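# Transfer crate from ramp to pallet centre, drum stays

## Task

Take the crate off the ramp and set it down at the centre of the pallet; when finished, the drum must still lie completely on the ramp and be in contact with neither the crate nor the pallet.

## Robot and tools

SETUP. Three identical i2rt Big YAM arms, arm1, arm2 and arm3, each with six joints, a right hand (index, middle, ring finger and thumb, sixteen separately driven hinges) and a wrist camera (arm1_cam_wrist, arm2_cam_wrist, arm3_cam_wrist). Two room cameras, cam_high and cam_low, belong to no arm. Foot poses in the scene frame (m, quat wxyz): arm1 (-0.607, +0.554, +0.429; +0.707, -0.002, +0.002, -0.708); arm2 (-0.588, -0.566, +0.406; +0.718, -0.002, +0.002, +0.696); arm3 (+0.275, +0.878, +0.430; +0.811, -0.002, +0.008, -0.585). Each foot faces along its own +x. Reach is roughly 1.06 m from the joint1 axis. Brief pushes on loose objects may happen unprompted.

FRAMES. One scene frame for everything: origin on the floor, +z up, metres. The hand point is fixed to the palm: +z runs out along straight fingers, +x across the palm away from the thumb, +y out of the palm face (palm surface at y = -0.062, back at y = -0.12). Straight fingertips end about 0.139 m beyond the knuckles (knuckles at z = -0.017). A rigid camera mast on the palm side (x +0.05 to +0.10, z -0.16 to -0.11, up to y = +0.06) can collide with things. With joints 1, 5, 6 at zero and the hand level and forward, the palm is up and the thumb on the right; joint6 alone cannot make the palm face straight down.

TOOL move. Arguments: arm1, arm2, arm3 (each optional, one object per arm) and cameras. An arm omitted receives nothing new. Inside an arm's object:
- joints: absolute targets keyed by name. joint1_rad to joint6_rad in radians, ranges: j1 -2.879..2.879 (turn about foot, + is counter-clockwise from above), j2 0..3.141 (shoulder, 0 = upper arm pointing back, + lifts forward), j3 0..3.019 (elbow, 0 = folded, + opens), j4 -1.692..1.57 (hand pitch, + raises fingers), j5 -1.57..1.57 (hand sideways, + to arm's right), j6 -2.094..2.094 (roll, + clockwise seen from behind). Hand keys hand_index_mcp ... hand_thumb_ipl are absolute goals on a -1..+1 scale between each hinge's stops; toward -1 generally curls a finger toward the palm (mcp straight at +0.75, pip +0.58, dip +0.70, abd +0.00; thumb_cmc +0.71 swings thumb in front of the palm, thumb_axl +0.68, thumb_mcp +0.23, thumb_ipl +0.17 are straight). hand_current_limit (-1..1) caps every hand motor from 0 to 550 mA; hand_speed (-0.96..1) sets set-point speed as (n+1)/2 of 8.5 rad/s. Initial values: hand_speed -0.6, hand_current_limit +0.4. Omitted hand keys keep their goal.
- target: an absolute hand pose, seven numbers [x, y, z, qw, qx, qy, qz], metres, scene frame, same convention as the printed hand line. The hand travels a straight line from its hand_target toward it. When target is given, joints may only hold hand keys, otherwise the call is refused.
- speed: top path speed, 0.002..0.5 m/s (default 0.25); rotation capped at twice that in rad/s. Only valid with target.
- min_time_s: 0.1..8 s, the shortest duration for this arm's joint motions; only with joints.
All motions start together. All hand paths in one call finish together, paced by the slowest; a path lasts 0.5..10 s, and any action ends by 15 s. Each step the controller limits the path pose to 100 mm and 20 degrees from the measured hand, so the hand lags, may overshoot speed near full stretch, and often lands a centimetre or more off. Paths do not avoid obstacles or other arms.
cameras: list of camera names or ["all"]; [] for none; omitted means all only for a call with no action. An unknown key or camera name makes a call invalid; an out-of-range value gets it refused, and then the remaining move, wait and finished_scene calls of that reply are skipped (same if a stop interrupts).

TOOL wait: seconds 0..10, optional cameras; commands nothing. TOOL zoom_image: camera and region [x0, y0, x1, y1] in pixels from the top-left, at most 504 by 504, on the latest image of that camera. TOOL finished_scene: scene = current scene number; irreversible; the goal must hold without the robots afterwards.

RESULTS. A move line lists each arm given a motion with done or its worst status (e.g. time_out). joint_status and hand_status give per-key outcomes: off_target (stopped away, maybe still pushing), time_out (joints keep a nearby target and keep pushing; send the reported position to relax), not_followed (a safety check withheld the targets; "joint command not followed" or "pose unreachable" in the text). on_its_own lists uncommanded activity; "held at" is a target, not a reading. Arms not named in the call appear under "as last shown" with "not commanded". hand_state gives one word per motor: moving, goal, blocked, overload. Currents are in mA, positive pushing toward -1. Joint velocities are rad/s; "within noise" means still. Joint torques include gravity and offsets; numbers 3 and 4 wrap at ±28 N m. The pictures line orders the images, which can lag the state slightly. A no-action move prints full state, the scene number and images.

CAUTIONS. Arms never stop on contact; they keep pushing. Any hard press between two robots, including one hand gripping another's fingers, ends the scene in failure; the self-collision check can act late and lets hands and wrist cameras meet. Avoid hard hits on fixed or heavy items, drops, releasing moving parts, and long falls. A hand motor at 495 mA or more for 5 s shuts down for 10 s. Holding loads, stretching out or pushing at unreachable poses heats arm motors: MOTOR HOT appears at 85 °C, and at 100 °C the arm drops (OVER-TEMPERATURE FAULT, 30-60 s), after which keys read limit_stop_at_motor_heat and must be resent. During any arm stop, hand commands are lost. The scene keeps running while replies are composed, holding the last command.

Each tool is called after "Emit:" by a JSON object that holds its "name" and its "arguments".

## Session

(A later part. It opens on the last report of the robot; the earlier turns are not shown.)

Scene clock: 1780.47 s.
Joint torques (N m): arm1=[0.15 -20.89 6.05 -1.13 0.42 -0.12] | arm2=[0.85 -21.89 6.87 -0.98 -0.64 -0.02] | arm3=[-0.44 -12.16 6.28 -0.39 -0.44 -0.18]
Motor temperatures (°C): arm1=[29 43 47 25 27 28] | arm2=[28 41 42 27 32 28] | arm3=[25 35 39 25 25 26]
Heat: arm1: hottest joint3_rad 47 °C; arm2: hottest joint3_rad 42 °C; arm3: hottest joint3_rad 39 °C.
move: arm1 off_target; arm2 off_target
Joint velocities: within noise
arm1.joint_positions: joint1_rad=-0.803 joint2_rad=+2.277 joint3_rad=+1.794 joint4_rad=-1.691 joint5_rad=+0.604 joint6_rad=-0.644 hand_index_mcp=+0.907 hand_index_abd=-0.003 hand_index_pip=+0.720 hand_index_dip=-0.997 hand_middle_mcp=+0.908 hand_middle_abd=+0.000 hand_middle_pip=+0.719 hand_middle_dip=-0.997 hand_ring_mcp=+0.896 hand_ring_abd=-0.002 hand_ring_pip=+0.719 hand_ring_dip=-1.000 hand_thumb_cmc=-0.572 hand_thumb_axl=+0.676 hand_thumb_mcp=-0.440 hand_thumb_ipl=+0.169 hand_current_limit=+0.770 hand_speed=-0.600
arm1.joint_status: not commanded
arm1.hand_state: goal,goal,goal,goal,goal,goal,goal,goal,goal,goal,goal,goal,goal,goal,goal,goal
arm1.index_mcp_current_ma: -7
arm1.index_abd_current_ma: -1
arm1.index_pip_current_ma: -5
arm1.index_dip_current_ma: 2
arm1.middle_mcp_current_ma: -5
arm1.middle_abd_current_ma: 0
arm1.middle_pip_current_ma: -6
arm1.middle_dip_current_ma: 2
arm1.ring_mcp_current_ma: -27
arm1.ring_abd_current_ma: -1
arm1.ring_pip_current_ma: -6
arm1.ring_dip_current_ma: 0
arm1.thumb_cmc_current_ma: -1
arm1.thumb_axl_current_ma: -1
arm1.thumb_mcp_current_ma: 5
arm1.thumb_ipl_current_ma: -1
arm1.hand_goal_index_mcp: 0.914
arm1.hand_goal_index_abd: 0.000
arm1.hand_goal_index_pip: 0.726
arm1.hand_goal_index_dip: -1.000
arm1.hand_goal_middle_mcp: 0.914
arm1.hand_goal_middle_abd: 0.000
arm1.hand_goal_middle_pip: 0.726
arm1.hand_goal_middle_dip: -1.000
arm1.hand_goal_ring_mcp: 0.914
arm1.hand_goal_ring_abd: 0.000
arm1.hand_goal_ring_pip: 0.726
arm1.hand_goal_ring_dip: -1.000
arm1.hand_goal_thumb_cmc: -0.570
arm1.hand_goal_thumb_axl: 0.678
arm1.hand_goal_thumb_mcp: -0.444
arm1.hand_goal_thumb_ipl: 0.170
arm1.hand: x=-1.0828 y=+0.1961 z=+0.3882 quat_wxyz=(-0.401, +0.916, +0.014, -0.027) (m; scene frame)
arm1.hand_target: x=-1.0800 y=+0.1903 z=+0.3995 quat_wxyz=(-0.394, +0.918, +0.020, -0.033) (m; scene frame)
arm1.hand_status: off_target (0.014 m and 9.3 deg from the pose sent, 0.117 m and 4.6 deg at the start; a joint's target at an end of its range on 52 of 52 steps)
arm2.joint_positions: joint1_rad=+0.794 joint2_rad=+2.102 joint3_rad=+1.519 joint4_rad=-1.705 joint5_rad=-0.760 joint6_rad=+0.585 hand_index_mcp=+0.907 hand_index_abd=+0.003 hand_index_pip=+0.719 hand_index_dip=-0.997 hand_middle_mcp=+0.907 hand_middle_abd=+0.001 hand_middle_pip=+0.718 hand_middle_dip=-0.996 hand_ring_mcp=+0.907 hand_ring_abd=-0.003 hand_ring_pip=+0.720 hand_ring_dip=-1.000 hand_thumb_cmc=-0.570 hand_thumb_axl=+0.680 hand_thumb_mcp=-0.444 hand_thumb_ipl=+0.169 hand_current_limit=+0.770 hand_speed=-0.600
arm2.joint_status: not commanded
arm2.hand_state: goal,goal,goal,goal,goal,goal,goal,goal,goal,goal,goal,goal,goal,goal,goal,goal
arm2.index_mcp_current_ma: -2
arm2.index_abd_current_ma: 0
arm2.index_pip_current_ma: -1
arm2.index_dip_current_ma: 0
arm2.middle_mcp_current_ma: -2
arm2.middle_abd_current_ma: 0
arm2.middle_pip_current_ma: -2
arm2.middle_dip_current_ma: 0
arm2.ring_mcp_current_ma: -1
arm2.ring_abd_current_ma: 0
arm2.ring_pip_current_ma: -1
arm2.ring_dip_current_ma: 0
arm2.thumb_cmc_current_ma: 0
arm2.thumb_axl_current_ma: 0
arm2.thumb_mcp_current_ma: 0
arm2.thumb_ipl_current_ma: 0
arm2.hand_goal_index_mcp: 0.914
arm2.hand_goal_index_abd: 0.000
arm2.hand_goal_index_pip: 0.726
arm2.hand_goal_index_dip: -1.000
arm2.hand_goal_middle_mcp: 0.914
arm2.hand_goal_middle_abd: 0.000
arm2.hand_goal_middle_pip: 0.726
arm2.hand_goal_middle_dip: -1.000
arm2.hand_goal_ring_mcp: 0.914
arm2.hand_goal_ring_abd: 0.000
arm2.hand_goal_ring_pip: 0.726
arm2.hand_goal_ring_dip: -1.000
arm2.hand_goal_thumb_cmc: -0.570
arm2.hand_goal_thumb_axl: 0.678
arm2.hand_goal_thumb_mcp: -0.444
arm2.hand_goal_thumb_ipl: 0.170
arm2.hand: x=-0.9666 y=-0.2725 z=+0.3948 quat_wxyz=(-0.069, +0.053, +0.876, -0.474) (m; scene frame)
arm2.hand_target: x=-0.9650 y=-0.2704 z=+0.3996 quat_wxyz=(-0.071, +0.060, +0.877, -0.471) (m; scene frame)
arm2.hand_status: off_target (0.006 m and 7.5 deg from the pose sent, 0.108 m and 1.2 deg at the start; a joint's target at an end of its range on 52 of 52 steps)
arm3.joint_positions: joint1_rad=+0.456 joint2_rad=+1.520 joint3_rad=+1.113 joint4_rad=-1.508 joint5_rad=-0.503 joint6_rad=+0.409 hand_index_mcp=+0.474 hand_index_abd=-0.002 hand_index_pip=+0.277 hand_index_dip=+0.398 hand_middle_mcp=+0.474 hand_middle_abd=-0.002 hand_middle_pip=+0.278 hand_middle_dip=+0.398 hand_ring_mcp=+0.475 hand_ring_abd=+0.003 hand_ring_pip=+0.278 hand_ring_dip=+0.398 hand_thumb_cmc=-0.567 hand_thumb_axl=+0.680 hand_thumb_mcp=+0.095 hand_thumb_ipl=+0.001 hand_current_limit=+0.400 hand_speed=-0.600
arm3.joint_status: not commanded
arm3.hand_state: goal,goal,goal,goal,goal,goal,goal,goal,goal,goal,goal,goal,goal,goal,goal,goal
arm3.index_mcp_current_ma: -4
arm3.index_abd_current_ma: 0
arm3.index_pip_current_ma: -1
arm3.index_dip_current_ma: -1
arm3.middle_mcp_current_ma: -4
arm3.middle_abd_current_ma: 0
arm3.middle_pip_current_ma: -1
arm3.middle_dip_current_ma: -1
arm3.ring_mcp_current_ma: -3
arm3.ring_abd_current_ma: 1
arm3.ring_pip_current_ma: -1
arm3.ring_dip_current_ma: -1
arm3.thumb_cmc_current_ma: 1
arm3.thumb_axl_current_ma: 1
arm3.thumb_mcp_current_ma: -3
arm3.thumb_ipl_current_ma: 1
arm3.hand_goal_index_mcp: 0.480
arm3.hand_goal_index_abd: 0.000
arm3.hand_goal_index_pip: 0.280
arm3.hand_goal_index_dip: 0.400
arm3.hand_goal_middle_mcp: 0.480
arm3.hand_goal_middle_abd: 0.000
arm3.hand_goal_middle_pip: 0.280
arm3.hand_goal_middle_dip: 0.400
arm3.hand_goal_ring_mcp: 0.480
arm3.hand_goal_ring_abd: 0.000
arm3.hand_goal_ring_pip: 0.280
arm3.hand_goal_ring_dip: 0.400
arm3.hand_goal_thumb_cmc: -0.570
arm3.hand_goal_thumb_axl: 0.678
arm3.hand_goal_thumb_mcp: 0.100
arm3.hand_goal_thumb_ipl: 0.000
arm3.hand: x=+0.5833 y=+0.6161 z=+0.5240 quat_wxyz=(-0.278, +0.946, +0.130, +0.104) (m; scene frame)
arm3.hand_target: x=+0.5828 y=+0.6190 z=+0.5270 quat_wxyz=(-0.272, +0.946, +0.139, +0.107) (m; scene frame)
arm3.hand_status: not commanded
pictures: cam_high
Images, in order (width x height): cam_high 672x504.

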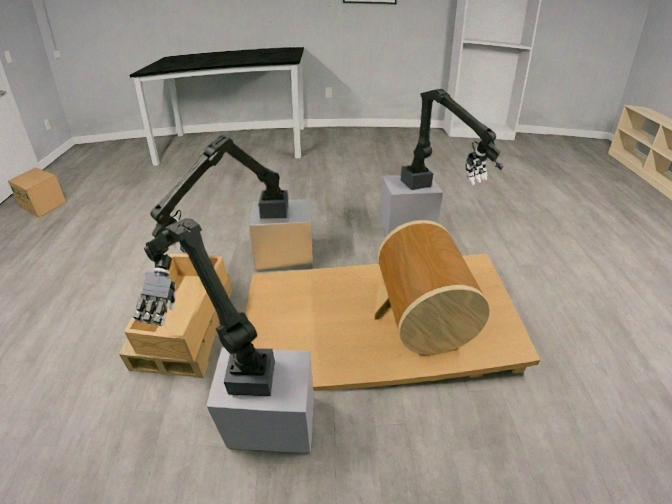

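Emit:
{"name": "move", "arguments": {"arm1": {"joints":{"joint2_rad":1.95,"joint3_rad":1.5},"min_time_s":2}, "arm2": {"joints":{"joint2_rad":1.85,"joint3_rad":1.3},"min_time_s":2}, "cameras": ["cam_high","cam_low"]}}

Emit:
{"name": "zoom_image", "arguments": {"camera": "cam_high", "region": [110, 230, 270, 390]}}

Scene clock: 1800.93 s.
Joint torques (N m): arm1=[0.38 -17.14 6.16 -1.07 0.43 -0.11] | arm2=[0.62 -19.02 6.93 -0.96 -0.64 -0.03] | arm3=[-0.44 -12.04 6.37 -0.29 -0.42 -0.17]
Motor temperatures (°C): arm1=[29 43 44 25 27 28] | arm2=[28 40 41 27 31 28] | arm3=[25 35 39 25 25 26]
Heat: arm1: hottest joint3_rad 44 °C; arm2: hottest joint3_rad 41 °C; arm3: hottest joint3_rad 39 °C.
move: arm1 done; arm2 done
Joint velocities: within noise
arm1.joint_positions: joint1_rad=-0.803 joint2_rad=+1.974 joint3_rad=+1.507 joint4_rad=-1.691 joint5_rad=+0.604 joint6_rad=-0.644 hand_index_mcp=+0.907 hand_index_abd=-0.003 hand_index_pip=+0.720 hand_index_dip=-0.997 hand_middle_mcp=+0.908 hand_middle_abd=+0.000 hand_middle_pip=+0.719 hand_middle_dip=-0.997 hand_ring_mcp=+0.896 hand_ring_abd=-0.002 hand_ring_pip=+0.719 hand_ring_dip=-1.000 hand_thumb_cmc=-0.572 hand_thumb_axl=+0.676 hand_thumb_mcp=-0.440 hand_thumb_ipl=+0.169 hand_current_limit=+0.770 hand_speed=-0.600
arm1.joint_status: all done
arm1.hand_state: goal,goal,goal,goal,goal,goal,goal,goal,goal,goal,goal,goal,goal,goal,goal,goal
arm1.index_mcp_current_ma: -7
arm1.index_abd_current_ma: -1
arm1.index_pip_current_ma: -5
arm1.index_dip_current_ma: 2
arm1.middle_mcp_current_ma: -5
arm1.middle_abd_current_ma: 0
arm1.middle_pip_current_ma: -6
arm1.middle_dip_current_ma: 2
arm1.ring_mcp_current_ma: -27
arm1.ring_abd_current_ma: -1
arm1.ring_pip_current_ma: -6
arm1.ring_dip_current_ma: 0
arm1.thumb_cmc_current_ma: -1
arm1.thumb_axl_current_ma: -1
arm1.thumb_mcp_current_ma: 5
arm1.thumb_ipl_current_ma: -1
arm1.hand_goal_index_mcp: 0.914
arm1.hand_goal_index_abd: 0.000
arm1.hand_goal_index_pip: 0.726
arm1.hand_goal_index_dip: -1.000
arm1.hand_goal_middle_mcp: 0.914
arm1.hand_goal_middle_abd: 0.000
arm1.hand_goal_middle_pip: 0.726
arm1.hand_goal_middle_dip: -1.000
arm1.hand_goal_ring_mcp: 0.914
arm1.hand_goal_ring_abd: 0.000
arm1.hand_goal_ring_pip: 0.726
arm1.hand_goal_ring_dip: -1.000
arm1.hand_goal_thumb_cmc: -0.570
arm1.hand_goal_thumb_axl: 0.678
arm1.hand_goal_thumb_mcp: -0.444
arm1.hand_goal_thumb_ipl: 0.170
arm1.hand: x=-1.0251 y=+0.2513 z=+0.4700 quat_wxyz=(-0.396, +0.918, +0.012, -0.032) (m; scene frame)
arm1.hand_target: x=-1.0213 y=+0.2475 z=+0.4795 quat_wxyz=(-0.389, +0.920, +0.017, -0.038) (m; scene frame)
arm1.hand_status: not commanded
arm2.joint_positions: joint1_rad=+0.794 joint2_rad=+1.867 joint3_rad=+1.303 joint4_rad=-1.705 joint5_rad=-0.761 joint6_rad=+0.585 hand_index_mcp=+0.907 hand_index_abd=+0.003 hand_index_pip=+0.719 hand_index_dip=-0.997 hand_middle_mcp=+0.907 hand_middle_abd=+0.001 hand_middle_pip=+0.718 hand_middle_dip=-0.996 hand_ring_mcp=+0.907 hand_ring_abd=-0.003 hand_ring_pip=+0.720 hand_ring_dip=-1.000 hand_thumb_cmc=-0.570 hand_thumb_axl=+0.680 hand_thumb_mcp=-0.444 hand_thumb_ipl=+0.169 hand_current_limit=+0.770 hand_speed=-0.600
arm2.joint_status: all done
arm2.hand_state: goal,goal,goal,goal,goal,goal,goal,goal,goal,goal,goal,goal,goal,goal,goal,goal
arm2.index_mcp_current_ma: -2
arm2.index_abd_current_ma: 0
arm2.index_pip_current_ma: -1
arm2.index_dip_current_ma: 0
arm2.middle_mcp_current_ma: -2
arm2.middle_abd_current_ma: 0
arm2.middle_pip_current_ma: -2
arm2.middle_dip_current_ma: 0
arm2.ring_mcp_current_ma: -1
arm2.ring_abd_current_ma: 0
arm2.ring_pip_current_ma: -1
arm2.ring_dip_current_ma: 0
arm2.thumb_cmc_current_ma: 0
arm2.thumb_axl_current_ma: 0
arm2.thumb_mcp_current_ma: 0
arm2.thumb_ipl_current_ma: 0
arm2.hand_goal_index_mcp: 0.914
arm2.hand_goal_index_abd: 0.000
arm2.hand_goal_index_pip: 0.726
arm2.hand_goal_index_dip: -1.000
arm2.hand_goal_middle_mcp: 0.914
arm2.hand_goal_middle_abd: 0.000
arm2.hand_goal_middle_pip: 0.726
arm2.hand_goal_middle_dip: -1.000
arm2.hand_goal_ring_mcp: 0.914
arm2.hand_goal_ring_abd: 0.000
arm2.hand_goal_ring_pip: 0.726
arm2.hand_goal_ring_dip: -1.000
arm2.hand_goal_thumb_cmc: -0.570
arm2.hand_goal_thumb_axl: 0.678
arm2.hand_goal_thumb_mcp: -0.444
arm2.hand_goal_thumb_ipl: 0.170
arm2.hand: x=-0.9206 y=-0.3203 z=+0.4493 quat_wxyz=(-0.075, +0.049, +0.879, -0.468) (m; scene frame)
arm2.hand_target: x=-0.9190 y=-0.3188 z=+0.4549 quat_wxyz=(-0.079, +0.055, +0.880, -0.464) (m; scene frame)
arm2.hand_status: not commanded
arm3: as last shown
pictures: cam_high, cam_low
Images, in order (width x height): cam_high 672x504, cam_low 672x504.

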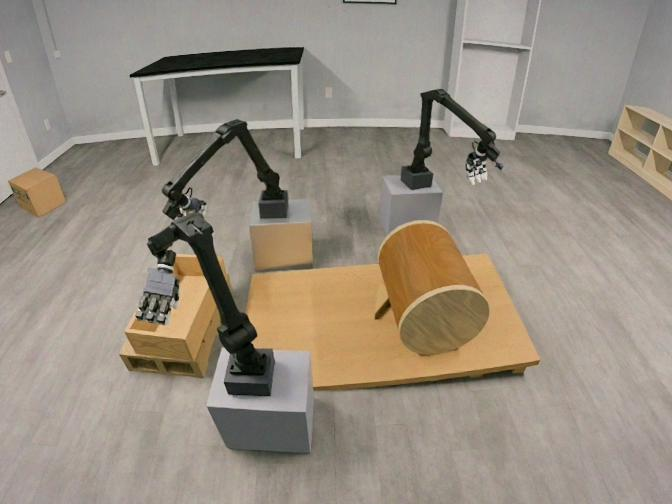

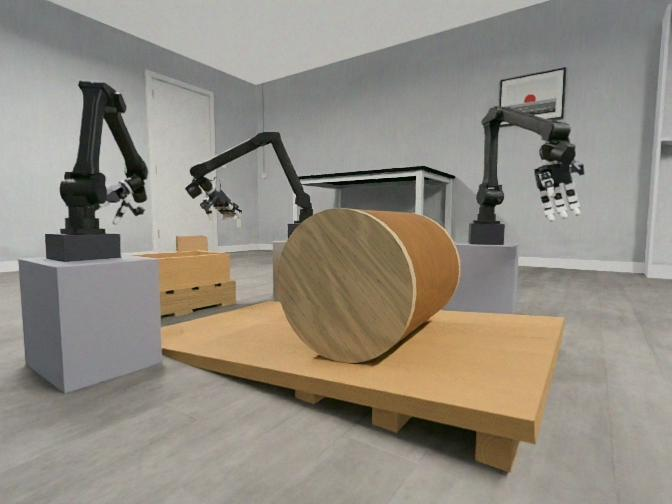

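Scaled by 3.150.

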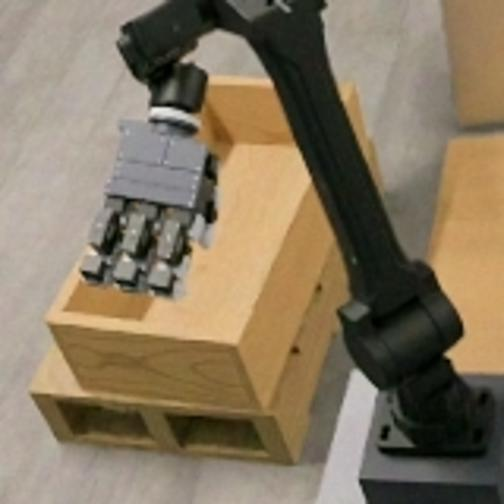

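Emit:
{"name": "finished_scene", "arguments": {"scene": 2}}

The scene is finished: the task was done.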